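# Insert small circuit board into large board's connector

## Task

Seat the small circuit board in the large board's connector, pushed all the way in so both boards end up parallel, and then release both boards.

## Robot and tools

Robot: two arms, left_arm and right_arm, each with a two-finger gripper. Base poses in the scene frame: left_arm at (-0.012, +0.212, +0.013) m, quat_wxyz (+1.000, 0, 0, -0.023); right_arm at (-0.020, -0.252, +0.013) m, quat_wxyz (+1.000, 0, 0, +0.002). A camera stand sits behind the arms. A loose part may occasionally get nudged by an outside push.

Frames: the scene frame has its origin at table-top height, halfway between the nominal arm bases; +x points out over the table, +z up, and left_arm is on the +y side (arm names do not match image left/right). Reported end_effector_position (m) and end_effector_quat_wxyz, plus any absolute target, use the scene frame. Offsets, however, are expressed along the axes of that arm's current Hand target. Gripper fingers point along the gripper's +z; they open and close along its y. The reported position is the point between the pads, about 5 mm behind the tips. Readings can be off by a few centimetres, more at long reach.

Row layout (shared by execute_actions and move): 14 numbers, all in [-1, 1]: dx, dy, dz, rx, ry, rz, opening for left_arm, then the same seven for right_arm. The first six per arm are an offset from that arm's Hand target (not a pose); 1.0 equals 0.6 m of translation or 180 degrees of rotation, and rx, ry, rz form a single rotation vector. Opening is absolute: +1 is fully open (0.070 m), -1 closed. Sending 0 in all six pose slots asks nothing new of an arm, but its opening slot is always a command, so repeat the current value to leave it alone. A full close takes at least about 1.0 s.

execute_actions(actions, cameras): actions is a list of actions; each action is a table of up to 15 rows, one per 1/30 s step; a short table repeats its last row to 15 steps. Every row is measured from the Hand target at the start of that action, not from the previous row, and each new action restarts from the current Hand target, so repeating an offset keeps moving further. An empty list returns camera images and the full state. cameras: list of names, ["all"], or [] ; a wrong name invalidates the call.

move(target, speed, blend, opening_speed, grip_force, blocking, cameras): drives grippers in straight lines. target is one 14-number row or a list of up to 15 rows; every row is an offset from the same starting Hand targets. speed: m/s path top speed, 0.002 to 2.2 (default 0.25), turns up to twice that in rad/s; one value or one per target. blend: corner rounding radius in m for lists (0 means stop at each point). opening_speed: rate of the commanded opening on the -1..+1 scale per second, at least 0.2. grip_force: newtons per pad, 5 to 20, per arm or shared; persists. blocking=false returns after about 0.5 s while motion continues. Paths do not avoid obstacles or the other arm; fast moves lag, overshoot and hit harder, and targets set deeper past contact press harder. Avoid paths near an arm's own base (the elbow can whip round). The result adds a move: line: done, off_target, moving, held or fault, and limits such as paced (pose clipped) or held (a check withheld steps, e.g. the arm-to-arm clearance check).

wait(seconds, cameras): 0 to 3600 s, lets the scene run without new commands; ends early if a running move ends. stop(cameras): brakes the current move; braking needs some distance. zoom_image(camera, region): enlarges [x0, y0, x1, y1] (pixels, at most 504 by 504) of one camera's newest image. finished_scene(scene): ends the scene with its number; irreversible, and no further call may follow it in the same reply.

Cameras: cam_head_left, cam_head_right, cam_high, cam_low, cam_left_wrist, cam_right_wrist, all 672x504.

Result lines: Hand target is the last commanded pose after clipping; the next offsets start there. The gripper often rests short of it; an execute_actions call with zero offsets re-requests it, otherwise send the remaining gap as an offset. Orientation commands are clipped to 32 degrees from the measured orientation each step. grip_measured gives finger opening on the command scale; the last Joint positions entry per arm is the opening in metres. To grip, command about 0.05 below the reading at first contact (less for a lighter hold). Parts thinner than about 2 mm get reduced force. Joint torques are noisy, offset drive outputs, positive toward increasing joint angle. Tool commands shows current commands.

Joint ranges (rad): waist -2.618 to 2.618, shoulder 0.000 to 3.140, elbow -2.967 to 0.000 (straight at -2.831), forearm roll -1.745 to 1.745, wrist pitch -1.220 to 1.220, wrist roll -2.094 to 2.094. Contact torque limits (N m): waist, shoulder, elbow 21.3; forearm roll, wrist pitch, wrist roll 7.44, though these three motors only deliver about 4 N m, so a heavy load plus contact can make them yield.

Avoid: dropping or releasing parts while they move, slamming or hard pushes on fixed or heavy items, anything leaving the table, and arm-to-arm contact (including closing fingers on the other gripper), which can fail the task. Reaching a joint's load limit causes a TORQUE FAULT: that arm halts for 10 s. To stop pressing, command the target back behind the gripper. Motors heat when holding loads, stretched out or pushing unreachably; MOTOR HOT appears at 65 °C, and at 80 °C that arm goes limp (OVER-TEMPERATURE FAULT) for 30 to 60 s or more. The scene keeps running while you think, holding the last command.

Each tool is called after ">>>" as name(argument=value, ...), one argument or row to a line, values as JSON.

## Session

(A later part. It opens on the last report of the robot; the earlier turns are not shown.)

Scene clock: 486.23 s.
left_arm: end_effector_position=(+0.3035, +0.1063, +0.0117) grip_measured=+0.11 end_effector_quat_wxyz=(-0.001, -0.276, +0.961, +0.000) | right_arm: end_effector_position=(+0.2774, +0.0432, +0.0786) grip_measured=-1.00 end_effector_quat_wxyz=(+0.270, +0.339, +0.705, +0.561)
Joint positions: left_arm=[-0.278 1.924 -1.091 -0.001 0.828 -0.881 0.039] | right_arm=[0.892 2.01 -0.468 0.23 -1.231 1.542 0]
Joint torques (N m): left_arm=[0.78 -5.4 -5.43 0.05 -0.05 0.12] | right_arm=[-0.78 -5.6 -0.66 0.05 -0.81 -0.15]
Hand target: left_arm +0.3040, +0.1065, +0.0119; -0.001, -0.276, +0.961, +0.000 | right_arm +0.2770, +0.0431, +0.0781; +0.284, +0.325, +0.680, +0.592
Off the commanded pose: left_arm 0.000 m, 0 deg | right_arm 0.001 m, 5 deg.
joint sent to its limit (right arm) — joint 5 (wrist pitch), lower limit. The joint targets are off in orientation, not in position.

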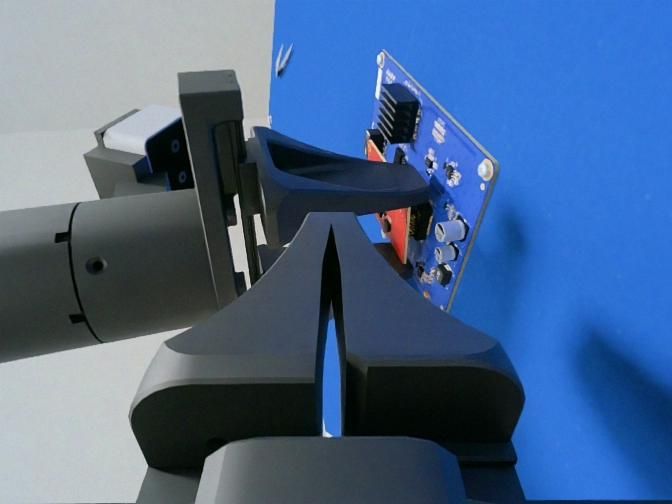

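>>> execute_actions(
  actions=[
    [[-0.0006, -0.0006, 0, 0, 0, 0, -0.03, 0, 0, 0, 0, 0, 0, -1]],
  ],
  cameras=[],
)

Scene clock: 488.90 s.
left_arm: end_effector_position=(+0.3044, +0.1060, +0.0120) grip_measured=+0.11 end_effector_quat_wxyz=(+0.000, -0.276, +0.961, +0.000) | right_arm: end_effector_position=(+0.2774, +0.0432, +0.0786) grip_measured=-1.00 end_effector_quat_wxyz=(+0.270, +0.339, +0.705, +0.561)
Joint positions: left_arm=[-0.278 1.925 -1.095 -0.001 0.829 -0.881 0.039] | right_arm=[0.892 2.01 -0.468 0.23 -1.231 1.542 0]
Joint torques (N m): left_arm=[0.42 -5.89 -4.85 -0.08 0.02 0.1] | right_arm=[-0.48 -5.91 -0.89 0.05 -0.81 -0.25]
Hand target: left_arm +0.3044, +0.1064, +0.0119; -0.001, -0.276, +0.961, +0.000 | right_arm +0.2770, +0.0431, +0.0781; +0.284, +0.325, +0.680, +0.592
Off the commanded pose: left_arm 0.000 m, 0 deg | right_arm 0.001 m, 5 deg.
joint sent to its limit (right arm) — joint 5 (wrist pitch), lower limit. The joint targets are off in orientation, not in position.

>>> execute_actions(
  actions=[
    [[-0.0002, 0.0007, 0, 0, 0, 0, -0.03, 0, 0, 0, 0, 0, 0, -1]],
  ],
  cameras=["cam_right_wrist"],
)

>>> zoom_image(
  camera="cam_right_wrist",
  region=[390, 195, 440, 245],
)

Scene clock: 492.37 s.
left_arm: end_effector_position=(+0.3041, +0.1065, +0.0117) grip_measured=+0.11 end_effector_quat_wxyz=(-0.001, -0.276, +0.961, +0.000) | right_arm: end_effector_position=(+0.2774, +0.0432, +0.0786) grip_measured=-1.00 end_effector_quat_wxyz=(+0.270, +0.339, +0.705, +0.561)
Joint positions: left_arm=[-0.276 1.925 -1.094 -0.001 0.829 -0.88 0.039] | right_arm=[0.892 2.01 -0.468 0.23 -1.231 1.542 0]
Joint torques (N m): left_arm=[1.01 -6.65 -4.06 -0.02 -0.26 0.13] | right_arm=[-0.8 -5.74 -0.77 0.01 -0.78 -0.22]
Hand target: left_arm +0.3043, +0.1068, +0.0119; -0.001, -0.276, +0.961, +0.000 | right_arm +0.2770, +0.0431, +0.0781; +0.284, +0.325, +0.680, +0.592
Off the commanded pose: left_arm 0.000 m, 0 deg | right_arm 0.001 m, 5 deg.
joint sent to its limit (right arm) — joint 5 (wrist pitch), lower limit. The joint targets are off in orientation, not in position.

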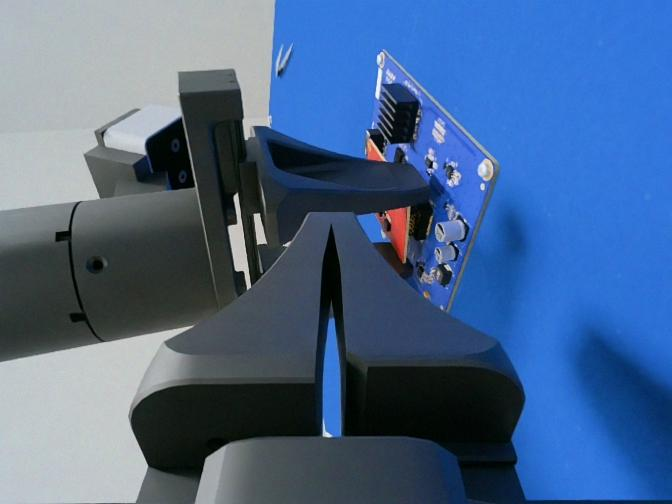

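Scaled by 10.080 from the camera's image (finer frame: 960x720).

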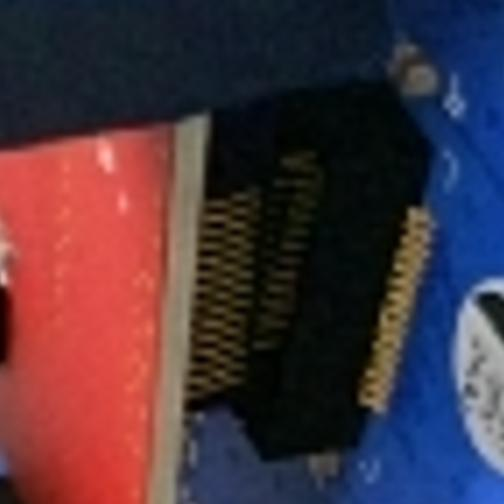

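>>> move(
  target=[0, 0, 0.004, 0, 0, 0, -0.03, 0, 0, 0, 0, 0, 0, -1],
  speed=0.01,
  cameras=[],
)

>>> move(
  target=[0, 0, 0.0017, 0, 0, 0, -0.03, 0, 0, 0, 0, 0, 0, -1],
  speed=0.01,
  cameras=["cam_right_wrist"],
)

>>> zoom_image(
  camera="cam_right_wrist",
  region=[390, 195, 440, 245],
)

Scene clock: 496.40 s.
left_arm: end_effector_position=(+0.3056, +0.1060, +0.0103) grip_measured=+0.11 end_effector_quat_wxyz=(+0.001, -0.276, +0.961, -0.001) | right_arm: end_effector_position=(+0.2774, +0.0432, +0.0786) grip_measured=-1.00 end_effector_quat_wxyz=(+0.270, +0.339, +0.705, +0.561)
Joint positions: left_arm=[-0.276 1.929 -1.093 -0.001 0.818 -0.88 0.039] | right_arm=[0.892 2.01 -0.468 0.23 -1.231 1.542 0]
Joint torques (N m): left_arm=[1.01 -1.95 -0.62 0.12 0.11 0.12] | right_arm=[-0.46 -5.58 -0.65 0.05 -0.86 -0.25]
Hand target: left_arm +0.3043, +0.1068, +0.0095; -0.001, -0.276, +0.961, +0.000 | right_arm +0.2770, +0.0431, +0.0781; +0.284, +0.325, +0.680, +0.592
Off the commanded pose: left_arm 0.002 m, 0 deg | right_arm 0.001 m, 5 deg.
joint sent to its limit (right arm) — joint 5 (wrist pitch), lower limit. The joint targets are off in orientation, not in position.
move: done

Scene clock: 496.93 s.
left_arm: end_effector_position=(+0.3047, +0.1063, +0.0085) grip_measured=+0.11 end_effector_quat_wxyz=(+0.000, -0.276, +0.961, +0.000) | right_arm: end_effector_position=(+0.2774, +0.0432, +0.0786) grip_measured=-1.00 end_effector_quat_wxyz=(+0.270, +0.339, +0.705, +0.561)
Joint positions: left_arm=[-0.276 1.932 -1.09 -0.001 0.815 -0.88 0.039] | right_arm=[0.892 2.01 -0.468 0.23 -1.231 1.542 0]
Joint torques (N m): left_arm=[0.96 -2.96 0.02 0.11 0.73 0.1] | right_arm=[-0.49 -5.85 -0.67 0.07 -0.8 -0.28]
Hand target: left_arm +0.3043, +0.1068, +0.0085; -0.001, -0.276, +0.961, +0.000 | right_arm +0.2770, +0.0431, +0.0781; +0.284, +0.325, +0.680, +0.592
Off the commanded pose: left_arm 0.001 m, 0 deg | right_arm 0.001 m, 5 deg.
joint sent to its limit (right arm) — joint 5 (wrist pitch), lower limit. The joint targets are off in orientation, not in position.
move: done

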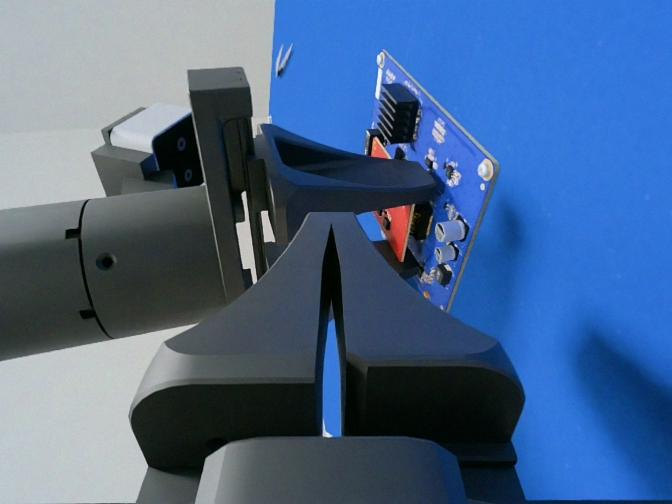

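Scaled by 10.080 from the camera's image (finer frame: 960x720).

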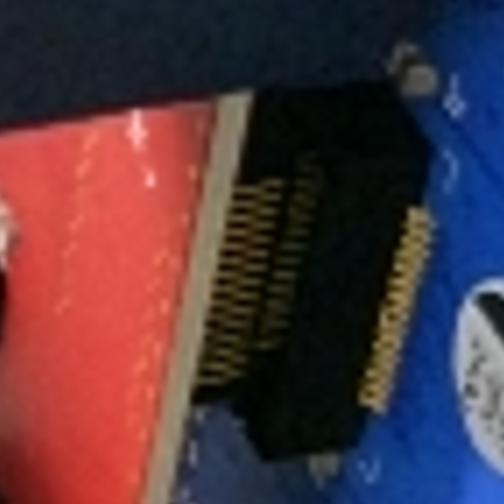

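>>> move(
  target=[0.0009, -0.0003, -0.0067, 0, 0, 0, -0.03, 0, 0, 0, 0, 0, 0, -1],
  speed=0.02,
  cameras=["cam_right_wrist"],
)

>>> zoom_image(
  camera="cam_right_wrist",
  region=[390, 195, 440, 245],
)

Scene clock: 509.73 s.
left_arm: end_effector_position=(+0.3035, +0.1064, +0.0121) grip_measured=+0.11 end_effector_quat_wxyz=(-0.001, -0.276, +0.961, +0.001) | right_arm: end_effector_position=(+0.2774, +0.0432, +0.0786) grip_measured=-1.00 end_effector_quat_wxyz=(+0.270, +0.339, +0.705, +0.561)
Joint positions: left_arm=[-0.277 1.923 -1.093 -0.001 0.83 -0.88 0.039] | right_arm=[0.892 2.01 -0.468 0.23 -1.231 1.542 0]
Joint torques (N m): left_arm=[0.52 -6.9 -5.49 0.12 -0.28 -0.2] | right_arm=[-0.9 -5.74 -0.54 0.01 -0.84 -0.29]
Hand target: left_arm +0.3040, +0.1063, +0.0125; -0.001, -0.276, +0.961, +0.000 | right_arm +0.2770, +0.0431, +0.0781; +0.284, +0.325, +0.680, +0.592
Off the commanded pose: left_arm 0.001 m, 0 deg | right_arm 0.001 m, 5 deg.
joint sent to its limit (right arm) — joint 5 (wrist pitch), lower limit. The joint targets are off in orientation, not in position.
move: done

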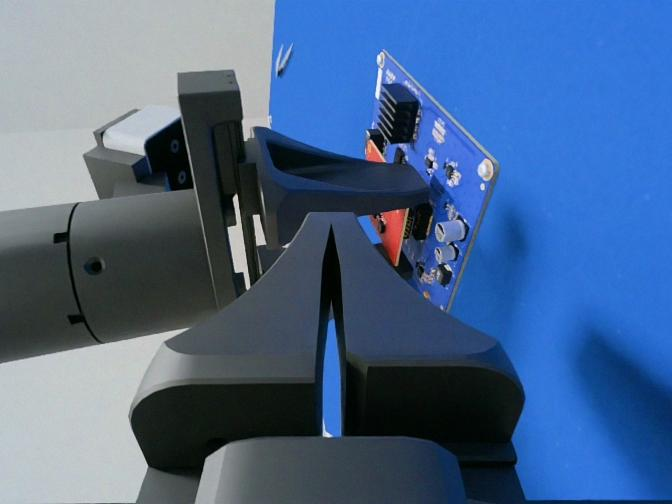

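Scaled by 10.080 from the camera's image (finer frame: 960x720).

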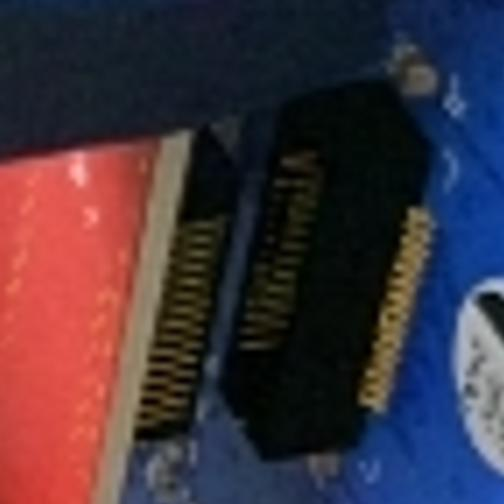

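>>> zoom_image(
  camera="cam_right_wrist",
  region=[340, 60, 500, 280],
)

Scaled by 2.291 from the camera's image (finer frame: 960x720).

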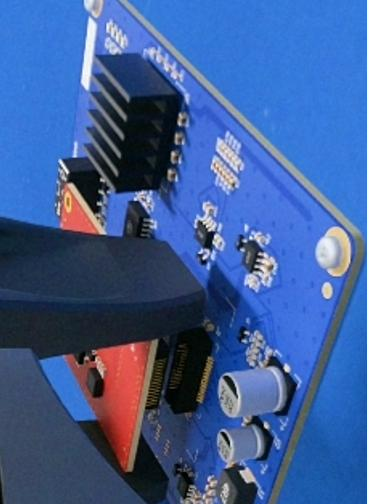

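>>> move(
  target=[0, 0, 0, 0, 0, 0, -0.03, 0.0607, 0.0013, -0.0147, 0, -0.1485, 0.0209, -1],
  speed=0.2,
  cameras=["cam_right_wrist"],
)

>>> zoom_image(
  camera="cam_right_wrist",
  region=[400, 190, 445, 235],
)

Scene clock: 523.00 s.
left_arm: end_effector_position=(+0.3035, +0.1064, +0.0121) grip_measured=+0.11 end_effector_quat_wxyz=(-0.001, -0.276, +0.961, +0.001) | right_arm: end_effector_position=(+0.2475, +0.0665, +0.0804) grip_measured=-1.00 end_effector_quat_wxyz=(+0.390, +0.488, +0.608, +0.489)
Joint positions: left_arm=[-0.277 1.923 -1.093 -0.001 0.83 -0.88 0.039] | right_arm=[1.361 2.104 -0.769 1.231 -1.231 1.262 0]
Joint torques (N m): left_arm=[1.04 -6.85 -5.44 0.12 -0.25 0.13] | right_arm=[-0.67 -4.66 -1.39 -0.23 -0.83 0.08]
Hand target: left_arm +0.3040, +0.1063, +0.0125; -0.001, -0.276, +0.961, +0.000 | right_arm +0.2475, +0.0660, +0.0800; +0.414, +0.475, +0.586, +0.510
Off the commanded pose: left_arm 0.001 m, 0 deg | right_arm 0.001 m, 5 deg.
joint sent to its limit (right arm) — joint 5 (wrist pitch), lower limit. The joint targets are off in orientation, not in position.
move: off_target (right_arm)

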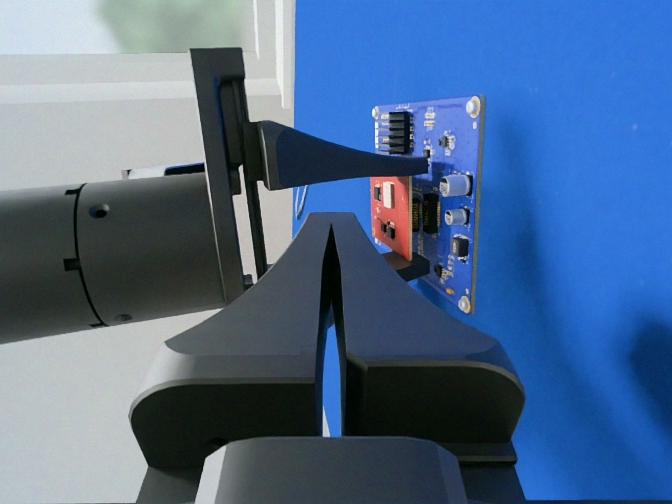

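Scaled by 11.200 from the camera's image (finer frame: 960x720).

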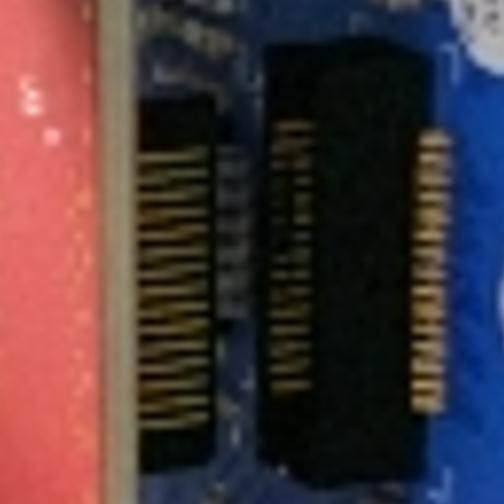

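>>> execute_actions(
  actions=[
    [[-0.002, 0.0006, 0, 0, 0, 0, -0.03, 0, 0, 0, 0, 0, 0, -1]],
  ],
  cameras=["cam_right_wrist"],
)

>>> zoom_image(
  camera="cam_right_wrist",
  region=[400, 190, 445, 235],
)

Scene clock: 533.90 s.
left_arm: end_effector_position=(+0.3051, +0.1073, +0.0127) grip_measured=+0.11 end_effector_quat_wxyz=(+0.000, -0.276, +0.961, +0.000) | right_arm: end_effector_position=(+0.2475, +0.0663, +0.0803) grip_measured=-1.00 end_effector_quat_wxyz=(+0.391, +0.488, +0.608, +0.489)
Joint positions: left_arm=[-0.273 1.923 -1.096 -0.001 0.83 -0.877 0.039] | right_arm=[1.361 2.104 -0.768 1.231 -1.231 1.262 0]
Joint torques (N m): left_arm=[0.34 -5.44 -4.8 -0.04 0 -0.23] | right_arm=[-0.84 -5.2 -0.95 -0.05 -0.77 0.11]
Hand target: left_arm +0.3048, +0.1073, +0.0125; -0.001, -0.276, +0.961, +0.000 | right_arm +0.2475, +0.0660, +0.0800; +0.414, +0.475, +0.586, +0.510
Off the commanded pose: left_arm 0.000 m, 0 deg | right_arm 0.000 m, 5 deg.
joint sent to its limit (right arm) — joint 5 (wrist pitch), lower limit. The joint targets are off in orientation, not in position.

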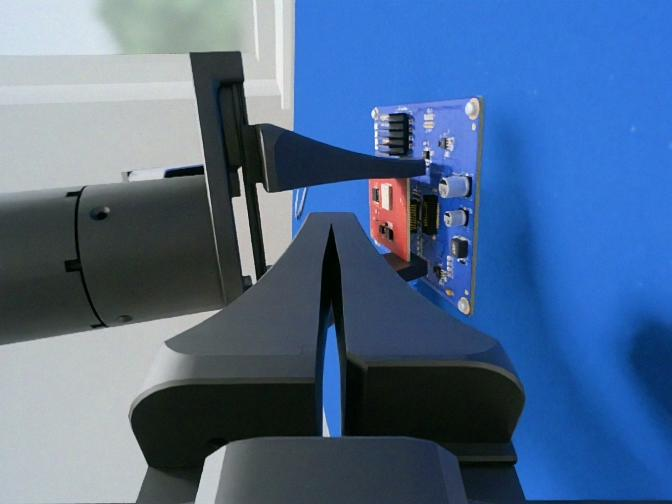

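Scaled by 11.200 from the camera's image (finer frame: 960x720).

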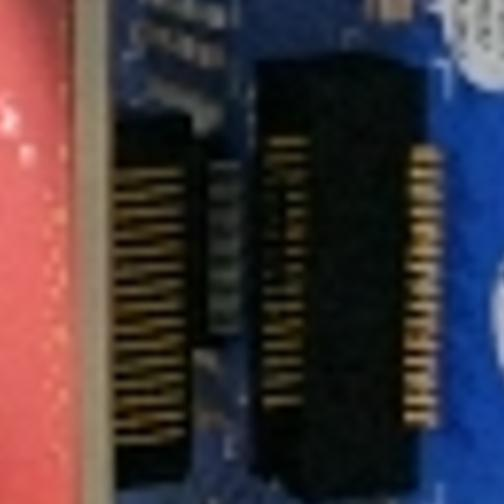

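>>> execute_actions(
  actions=[
    [[0.0006, 0, 0.0004, 0, 0, 0, -0.03, 0, 0, 0, 0, 0, 0, -1]],
  ],
  cameras=[],
)

Scene clock: 538.93 s.
left_arm: end_effector_position=(+0.3045, +0.1071, +0.0125) grip_measured=+0.11 end_effector_quat_wxyz=(-0.001, -0.276, +0.961, +0.000) | right_arm: end_effector_position=(+0.2475, +0.0663, +0.0803) grip_measured=-1.00 end_effector_quat_wxyz=(+0.391, +0.488, +0.608, +0.489)
Joint positions: left_arm=[-0.275 1.923 -1.095 -0.001 0.83 -0.878 0.039] | right_arm=[1.361 2.104 -0.768 1.231 -1.231 1.262 0]
Joint torques (N m): left_arm=[0.38 -5.91 -4.21 0 -0.26 -0.13] | right_arm=[-0.81 -5.56 -1.01 -0.11 -0.76 0.06]
Hand target: left_arm +0.3045, +0.1071, +0.0123; -0.001, -0.276, +0.961, +0.000 | right_arm +0.2475, +0.0660, +0.0800; +0.414, +0.475, +0.586, +0.510
Off the commanded pose: left_arm 0.000 m, 0 deg | right_arm 0.000 m, 5 deg.
joint sent to its limit (right arm) — joint 5 (wrist pitch), lower limit. The joint targets are off in orientation, not in position.

>>> move(
  target=[0, 0, 0.0043, 0, 0, 0, -0.03, 0, 0, 0, 0, 0, 0, -1],
  speed=0.01,
  cameras=["cam_right_wrist"],
)

>>> zoom_image(
  camera="cam_right_wrist",
  region=[400, 190, 445, 235],
)

Scene clock: 544.13 s.
left_arm: end_effector_position=(+0.3049, +0.1070, +0.0101) grip_measured=+0.11 end_effector_quat_wxyz=(+0.000, -0.276, +0.961, +0.000) | right_arm: end_effector_position=(+0.2475, +0.0663, +0.0803) grip_measured=-1.00 end_effector_quat_wxyz=(+0.391, +0.488, +0.608, +0.489)
Joint positions: left_arm=[-0.275 1.929 -1.092 -0.001 0.82 -0.878 0.039] | right_arm=[1.361 2.104 -0.768 1.231 -1.231 1.262 0]
Joint torques (N m): left_arm=[1.04 -5.5 -3.66 0.13 -0.13 0.13] | right_arm=[-0.43 -5.83 -1.1 -0.09 -0.77 0]
Hand target: left_arm +0.3045, +0.1071, +0.0097; -0.001, -0.276, +0.961, +0.000 | right_arm +0.2475, +0.0660, +0.0800; +0.414, +0.475, +0.586, +0.510
Off the commanded pose: left_arm 0.001 m, 0 deg | right_arm 0.000 m, 5 deg.
joint sent to its limit (right arm) — joint 5 (wrist pitch), lower limit. The joint targets are off in orientation, not in position.
move: done

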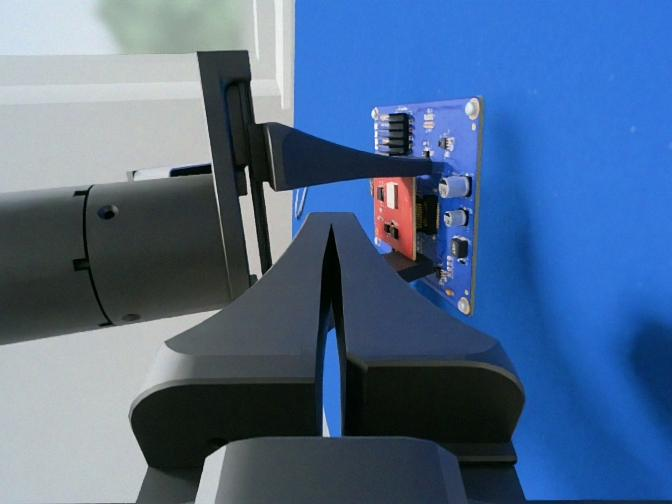

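Scaled by 11.200 from the camera's image (finer frame: 960x720).

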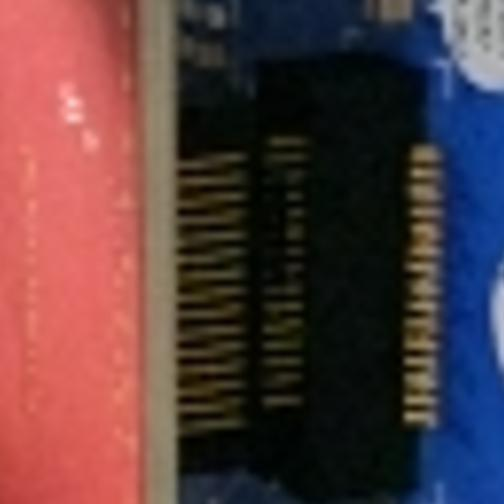

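>>> move(
  target=[0.0002, 0.0004, 0.0022, 0, 0, 0, -0.03, 0, 0, 0, 0, 0, 0, -1],
  speed=0.01,
  cameras=[],
)

>>> move(
  target=[0, 0, 0.0015, 0, 0, 0, -0.03, 0, 0, 0, 0, 0, 0, -1],
  speed=0.01,
  cameras=["cam_right_wrist"],
)

>>> zoom_image(
  camera="cam_right_wrist",
  region=[400, 190, 445, 235],
)

Scene clock: 549.00 s.
left_arm: end_effector_position=(+0.3043, +0.1071, +0.0088) grip_measured=+0.11 end_effector_quat_wxyz=(+0.000, -0.276, +0.961, +0.000) | right_arm: end_effector_position=(+0.2475, +0.0663, +0.0803) grip_measured=-1.00 end_effector_quat_wxyz=(+0.391, +0.488, +0.608, +0.489)
Joint positions: left_arm=[-0.275 1.931 -1.089 -0.001 0.817 -0.878 0.039] | right_arm=[1.361 2.104 -0.768 1.231 -1.231 1.262 0]
Joint torques (N m): left_arm=[1.05 -4.23 -2.73 0.1 -0.48 0.12] | right_arm=[-0.65 -6.33 -1 -0.09 -0.76 -0.02]
Hand target: left_arm +0.3043, +0.1072, +0.0084; -0.001, -0.276, +0.961, +0.000 | right_arm +0.2475, +0.0660, +0.0800; +0.414, +0.475, +0.586, +0.510
Off the commanded pose: left_arm 0.000 m, 0 deg | right_arm 0.000 m, 5 deg.
joint sent to its limit (right arm) — joint 5 (wrist pitch), lower limit. The joint targets are off in orientation, not in position.
move: done

Scene clock: 549.50 s.
left_arm: end_effector_position=(+0.3052, +0.1069, +0.0085) grip_measured=+0.11 end_effector_quat_wxyz=(+0.001, -0.276, +0.961, -0.001) | right_arm: end_effector_position=(+0.2475, +0.0663, +0.0803) grip_measured=-1.00 end_effector_quat_wxyz=(+0.391, +0.488, +0.608, +0.489)
Joint positions: left_arm=[-0.275 1.932 -1.089 -0.001 0.812 -0.878 0.039] | right_arm=[1.361 2.104 -0.768 1.231 -1.231 1.262 0]
Joint torques (N m): left_arm=[0.95 -1.39 -0.87 0.07 -0.48 0.13] | right_arm=[-0.54 -6.44 -0.85 -0.13 -0.82 -0.08]
Hand target: left_arm +0.3043, +0.1072, +0.0075; -0.001, -0.276, +0.961, +0.000 | right_arm +0.2475, +0.0660, +0.0800; +0.414, +0.475, +0.586, +0.510
Off the commanded pose: left_arm 0.001 m, 0 deg | right_arm 0.000 m, 5 deg.
joint sent to its limit (right arm) — joint 5 (wrist pitch), lower limit. The joint targets are off in orientation, not in position.
move: done

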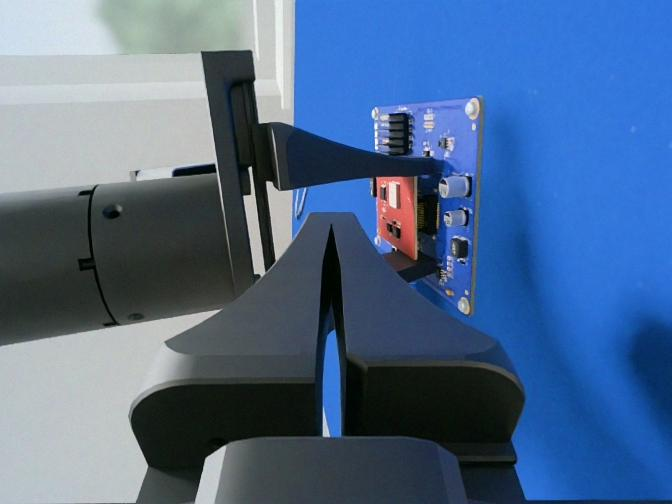

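Scaled by 11.200 from the camera's image (finer frame: 960x720).

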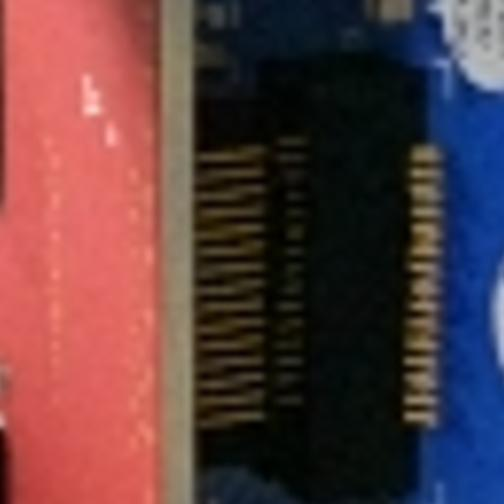

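>>> move(
  target=[-0.0004, 0, -0.0022, 0, 0, 0, -0.03, 0, 0, 0, 0, 0, 0, -1],
  speed=0.01,
  cameras=["cam_right_wrist"],
)

>>> zoom_image(
  camera="cam_right_wrist",
  region=[400, 190, 445, 235],
)

>>> zoom_image(
  camera="cam_right_wrist",
  region=[360, 130, 500, 300],
)

Scene clock: 562.20 s.
left_arm: end_effector_position=(+0.3032, +0.1075, +0.0075) grip_measured=+0.11 end_effector_quat_wxyz=(-0.003, -0.276, +0.961, +0.001) | right_arm: end_effector_position=(+0.2475, +0.0663, +0.0803) grip_measured=-1.00 end_effector_quat_wxyz=(+0.391, +0.488, +0.608, +0.489)
Joint positions: left_arm=[-0.275 1.933 -1.087 -0.001 0.817 -0.878 0.039] | right_arm=[1.361 2.104 -0.768 1.231 -1.231 1.262 0]
Joint torques (N m): left_arm=[0.9 -5.95 -4.45 0.03 0.18 0.13] | right_arm=[-0.56 -6.2 -1.33 -0.19 -0.8 -0.08]
Hand target: left_arm +0.3045, +0.1074, +0.0088; -0.001, -0.276, +0.961, +0.000 | right_arm +0.2475, +0.0660, +0.0800; +0.414, +0.475, +0.586, +0.510
Off the commanded pose: left_arm 0.002 m, 0 deg | right_arm 0.000 m, 5 deg.
joint sent to its limit (right arm) — joint 5 (wrist pitch), lower limit. The joint targets are off in orientation, not in position.
move: done

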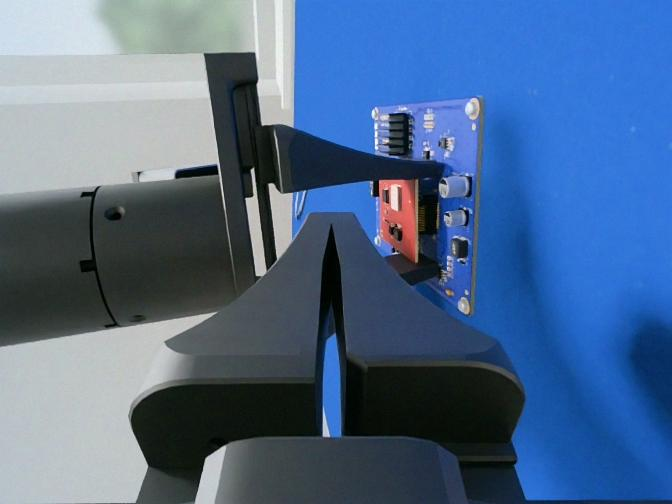

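Scaled by 11.200 from the camera's image (finer frame: 960x720).

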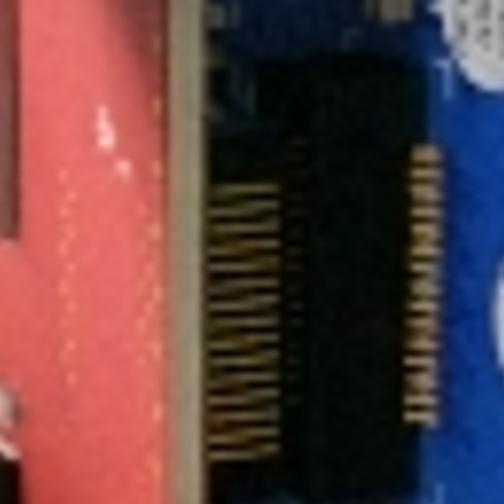

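Scaled by 2.965 from the camera's image (finer frame: 960x720).

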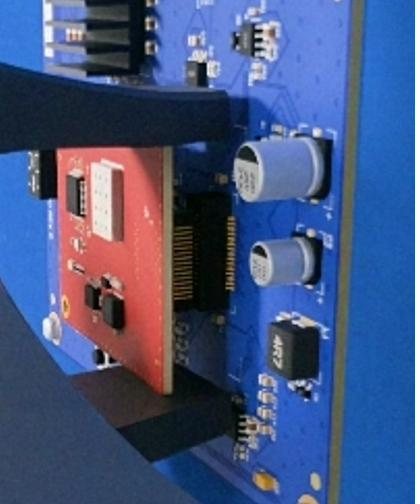

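>>> move(
  target=[-0.0002, -0.0006, -0.0012, 0, 0, 0, -0.03, 0, 0, 0, 0, 0, 0, -1],
  speed=0.01,
  cameras=["cam_right_wrist"],
)

>>> zoom_image(
  camera="cam_right_wrist",
  region=[400, 190, 445, 235],
)

Scene clock: 567.50 s.
left_arm: end_effector_position=(+0.3049, +0.1069, +0.0095) grip_measured=+0.11 end_effector_quat_wxyz=(+0.000, -0.276, +0.961, +0.000) | right_arm: end_effector_position=(+0.2475, +0.0663, +0.0803) grip_measured=-1.00 end_effector_quat_wxyz=(+0.391, +0.488, +0.608, +0.489)
Joint positions: left_arm=[-0.275 1.931 -1.092 -0.001 0.819 -0.878 0.039] | right_arm=[1.361 2.104 -0.768 1.231 -1.231 1.262 0]
Joint torques (N m): left_arm=[0.53 -6.67 -5.02 0.12 0.02 -0.09] | right_arm=[-0.63 -6.65 -1.24 -0.22 -0.81 -0.18]
Hand target: left_arm +0.3048, +0.1071, +0.0095; -0.001, -0.276, +0.961, +0.000 | right_arm +0.2475, +0.0660, +0.0800; +0.414, +0.475, +0.586, +0.510
Off the commanded pose: left_arm 0.000 m, 0 deg | right_arm 0.000 m, 5 deg.
joint sent to its limit (right arm) — joint 5 (wrist pitch), lower limit. The joint targets are off in orientation, not in position.
move: done

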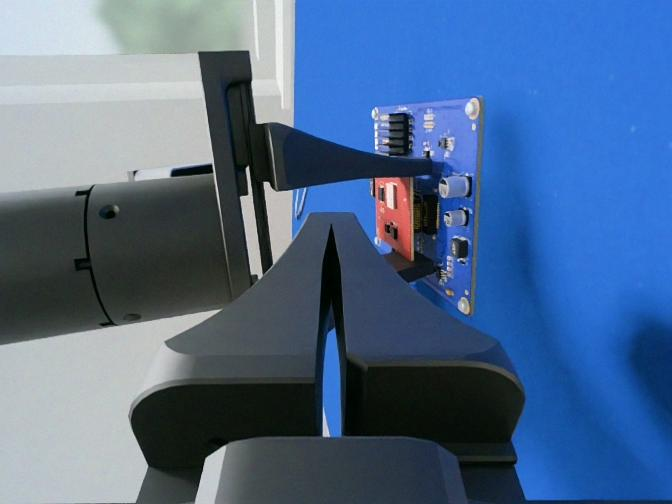

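Scaled by 11.200 from the camera's image (finer frame: 960x720).

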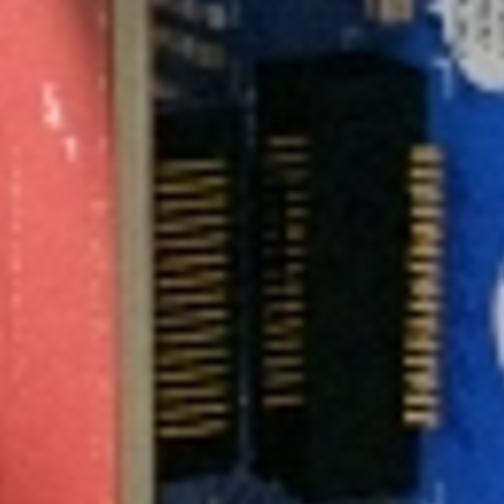

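>>> move(
  target=[
    [0, 0, -0.075, 0, 0, 0, -0.03, 0, 0, 0, 0, 0, 0, -1],
    [0, 0.15, -0.075, 0, 0.0389, 0, -0.03, 0, 0, 0, 0, 0, 0, -1],
    [0, 0.15, -0.008, 0, 0.0389, 0, -0.03, 0, 0, 0, 0, 0, 0, -1],
  ],
  speed=[0.1, 0.15, 0.06],
  blend=[0.02, 0.02, 0],
  cameras=["cam_left_wrist", "cam_right_wrist"],
)

Scene clock: 584.70 s.
left_arm: end_effector_position=(+0.2567, +0.1835, +0.0139) grip_measured=+0.11 end_effector_quat_wxyz=(-0.060, -0.276, +0.959, -0.017) | right_arm: end_effector_position=(+0.2475, +0.0663, +0.0803) grip_measured=-1.00 end_effector_quat_wxyz=(+0.391, +0.488, +0.608, +0.489)
Joint positions: left_arm=[-0.003 1.809 -0.908 -0.092 0.863 -0.544 0.039] | right_arm=[1.361 2.104 -0.768 1.231 -1.231 1.262 0]
Joint torques (N m): left_arm=[0.17 -5.88 -4.4 -0.1 0.14 0.07] | right_arm=[-0.32 -6.27 -1.3 -0.23 -0.89 -0.17]
Hand target: left_arm +0.2570, +0.1834, +0.0144; -0.059, -0.276, +0.959, -0.017 | right_arm +0.2475, +0.0660, +0.0800; +0.414, +0.475, +0.586, +0.510
Off the commanded pose: left_arm 0.001 m, 0 deg | right_arm 0.000 m, 5 deg.
joint sent to its limit (right arm) — joint 5 (wrist pitch), lower limit. The joint targets are off in orientation, not in position.
move: done

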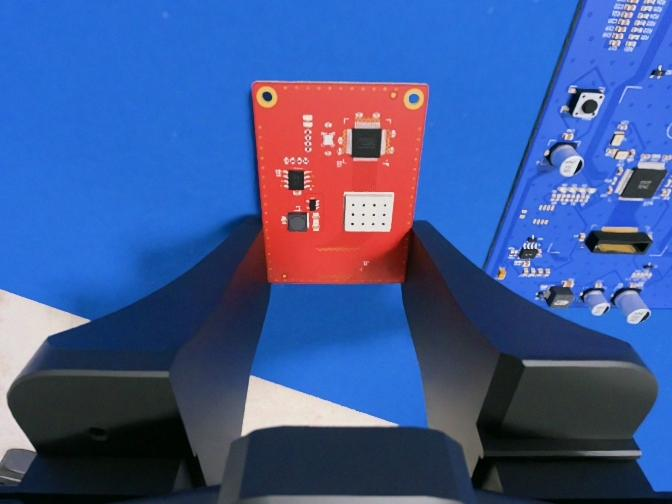

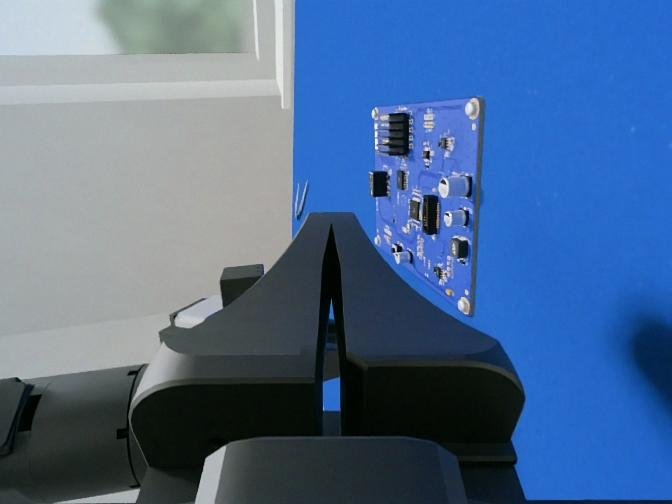

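>>> move(
  target=[0,0,0.0083,0,0,0,-0.03,0,0,0,0,0,0,-1],
  speed=0.02,
  cameras=["cam_left_wrist","cam_right_wrist"],
)

Scene clock: 604.33 s.
left_arm: end_effector_position=(+0.2571, +0.1833, +0.0097) grip_measured=+0.11 end_effector_quat_wxyz=(-0.058, -0.276, +0.959, -0.017) | right_arm: end_effector_position=(+0.2475, +0.0663, +0.0803) grip_measured=-1.00 end_effector_quat_wxyz=(+0.391, +0.488, +0.608, +0.489)
Joint positions: left_arm=[-0.004 1.818 -0.901 -0.093 0.843 -0.543 0.039] | right_arm=[1.361 2.104 -0.768 1.231 -1.231 1.262 0]
Joint torques (N m): left_arm=[0.25 -4.57 -3.25 -0.13 0.06 0.13] | right_arm=[-0.17 -6.34 -1.52 -0.23 -0.78 -0.16]
Hand target: left_arm +0.2565, +0.1831, +0.0094; -0.059, -0.275, +0.959, -0.017 | right_arm +0.2475, +0.0660, +0.0800; +0.414, +0.475, +0.586, +0.510
Off the commanded pose: left_arm 0.001 m, 0 deg | right_arm 0.000 m, 5 deg.
joint sent to its limit (right arm) — joint 5 (wrist pitch), lower limit. The joint targets are off in orientation, not in position.
move: done

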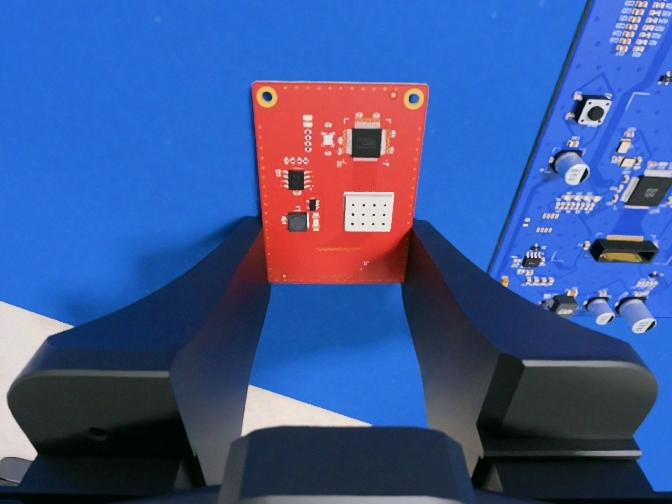

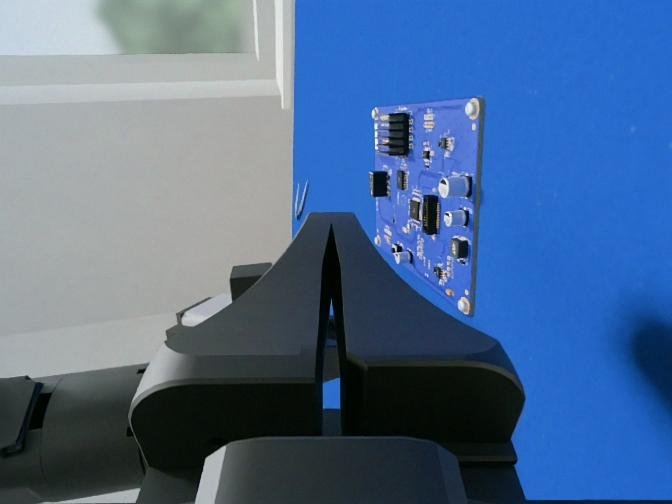

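>>> move(
  target=[
    [0,0,0.0067,0,0,0,-0.03,0,0,0,0,0,0,-1],
    [0,0,0.0067,0,0,0,0.28,0,0,0,0,0,0,-1],
  ],
  speed=0.02,
  opening_speed=0.4,
  cameras=["cam_left_wrist","cam_right_wrist"],
)

Scene clock: 609.27 s.
left_arm: end_effector_position=(+0.2559, +0.1831, +0.0054) grip_measured=+0.28 end_effector_quat_wxyz=(-0.059, -0.276, +0.959, -0.017) | right_arm: end_effector_position=(+0.2475, +0.0663, +0.0803) grip_measured=-1.00 end_effector_quat_wxyz=(+0.391, +0.488, +0.608, +0.489)
Joint positions: left_arm=[-0.005 1.828 -0.892 -0.095 0.827 -0.542 0.045] | right_arm=[1.361 2.104 -0.768 1.231 -1.231 1.262 0]
Joint torques (N m): left_arm=[0.16 -5.92 -4.87 -0.05 0.15 0.05] | right_arm=[-0.32 -6.42 -1.28 -0.23 -0.8 -0.26]
Hand target: left_arm +0.2561, +0.1828, +0.0054; -0.059, -0.275, +0.959, -0.017 | right_arm +0.2475, +0.0660, +0.0800; +0.414, +0.475, +0.586, +0.510
Off the commanded pose: left_arm 0.000 m, 0 deg | right_arm 0.000 m, 5 deg.
joint sent to its limit (right arm) — joint 5 (wrist pitch), lower limit. The joint targets are off in orientation, not in position.
move: done

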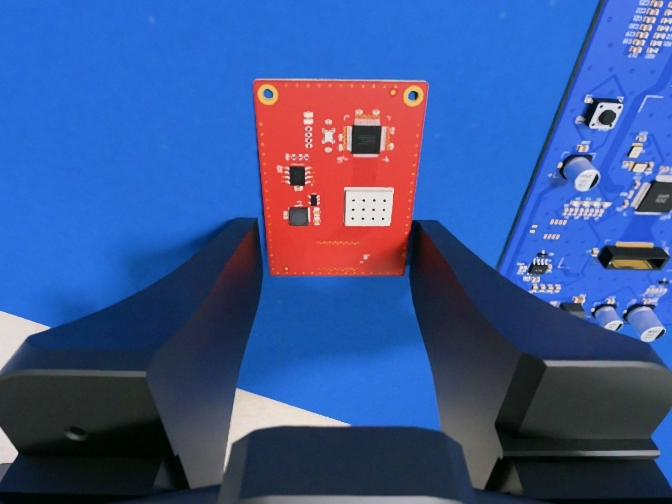

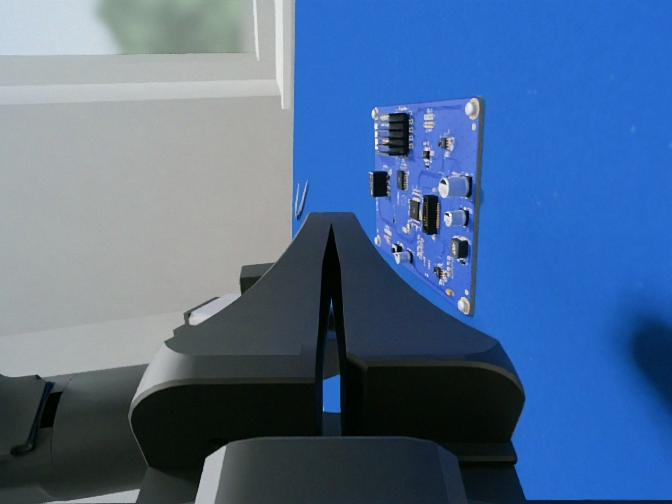

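>>> move(
  target=[
    [0,0,-0.0023,0,0,0,0.28,0,0,0,0,0,0,-1],
    [0,0,-0.0023,0,0,0,-0.03,0,0,0,0,0,0,-1],
  ],
  speed=0.02,
  opening_speed=0.4,
  cameras=["cam_left_wrist"],
)

Scene clock: 614.60 s.
left_arm: end_effector_position=(+0.2562, +0.1830, +0.0068) grip_measured=+0.11 end_effector_quat_wxyz=(-0.060, -0.276, +0.959, -0.017) | right_arm: end_effector_position=(+0.2475, +0.0663, +0.0803) grip_measured=-1.00 end_effector_quat_wxyz=(+0.391, +0.488, +0.608, +0.489)
Joint positions: left_arm=[-0.005 1.825 -0.895 -0.095 0.833 -0.542 0.039] | right_arm=[1.361 2.104 -0.768 1.231 -1.231 1.262 0]
Joint torques (N m): left_arm=[1.06 -4.46 -3.77 0.01 -0.12 -0.23] | right_arm=[-0.35 -6.38 -1.6 -0.25 -0.81 -0.26]
Hand target: left_arm +0.2562, +0.1829, +0.0068; -0.059, -0.275, +0.959, -0.017 | right_arm +0.2475, +0.0660, +0.0800; +0.414, +0.475, +0.586, +0.510
Off the commanded pose: left_arm 0.000 m, 0 deg | right_arm 0.000 m, 5 deg.
joint sent to its limit (right arm) — joint 5 (wrist pitch), lower limit. The joint targets are off in orientation, not in position.
move: done

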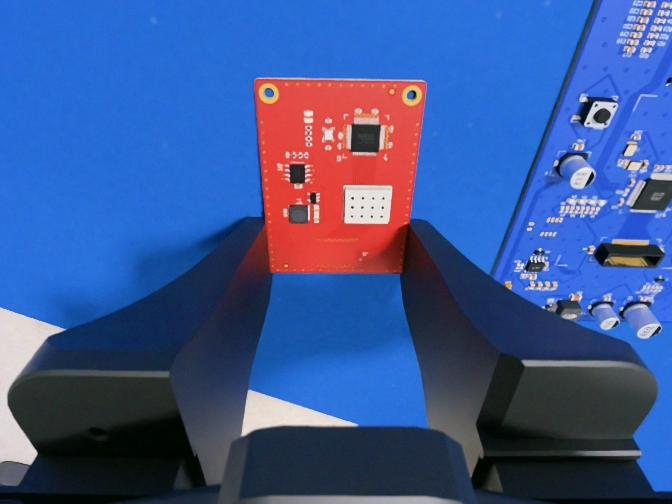

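>>> move(
  target=[
    [0.00975,0,-0.0794,0,0,0,-0.03,0,0,0,0,0,0,-1],
    [0.0102,-0.1503,-0.0794,0,-0.0389,0,-0.03,0,0,0,0,0,0,-1],
    [0.0038,-0.1503,-0.0260,0,-0.0389,0,-0.03,0,0,0,0,0,0,-1],
  ],
  speed=[0.1,0.15,0.06],
  cameras=["cam_left_wrist","cam_right_wrist"],
)

>>> zoom_image(
  camera="cam_right_wrist",
  region=[390, 180, 450, 240],
)

Scene clock: 625.17 s.
left_arm: end_effector_position=(+0.3034, +0.1062, +0.0220) grip_measured=+0.11 end_effector_quat_wxyz=(-0.001, -0.276, +0.961, +0.001) | right_arm: end_effector_position=(+0.2475, +0.0663, +0.0803) grip_measured=-1.00 end_effector_quat_wxyz=(+0.391, +0.488, +0.608, +0.489)
Joint positions: left_arm=[-0.278 1.902 -1.106 0 0.865 -0.882 0.039] | right_arm=[1.361 2.104 -0.768 1.231 -1.231 1.262 0]
Joint torques (N m): left_arm=[1.04 -6.84 -4.9 -0.08 0.01 0.12] | right_arm=[-0.57 -6.55 -1.61 -0.26 -0.78 -0.22]
Hand target: left_arm +0.3038, +0.1063, +0.0225; -0.001, -0.276, +0.961, +0.000 | right_arm +0.2475, +0.0660, +0.0800; +0.414, +0.475, +0.586, +0.510
Off the commanded pose: left_arm 0.001 m, 0 deg | right_arm 0.000 m, 5 deg.
joint sent to its limit (right arm) — joint 5 (wrist pitch), lower limit. The joint targets are off in orientation, not in position.
move: done

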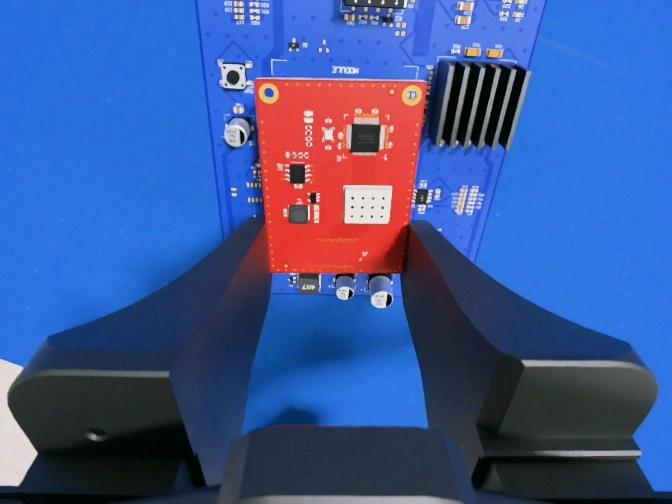

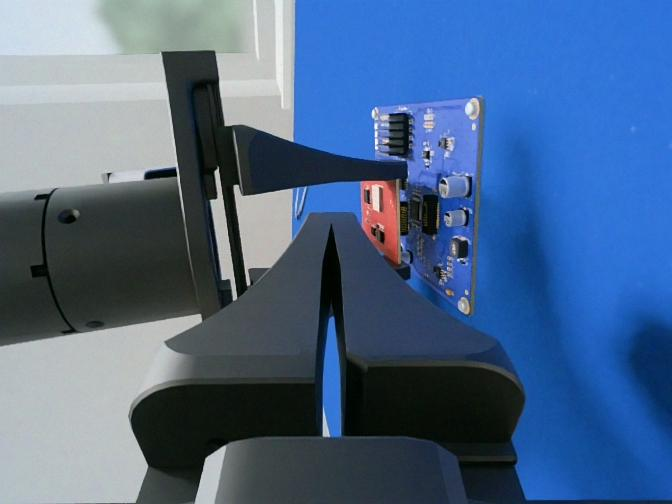

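Scaled by 8.400 from the camera's image (finer frame: 960x720).

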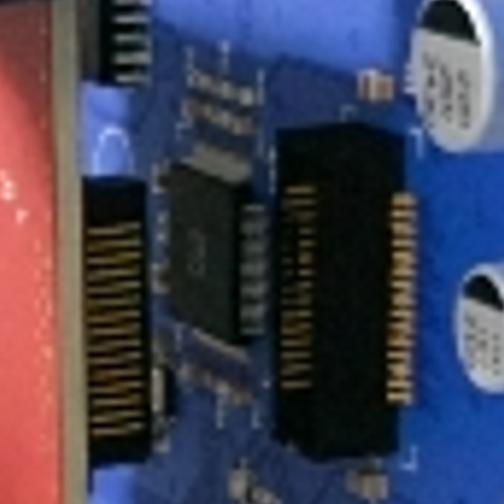

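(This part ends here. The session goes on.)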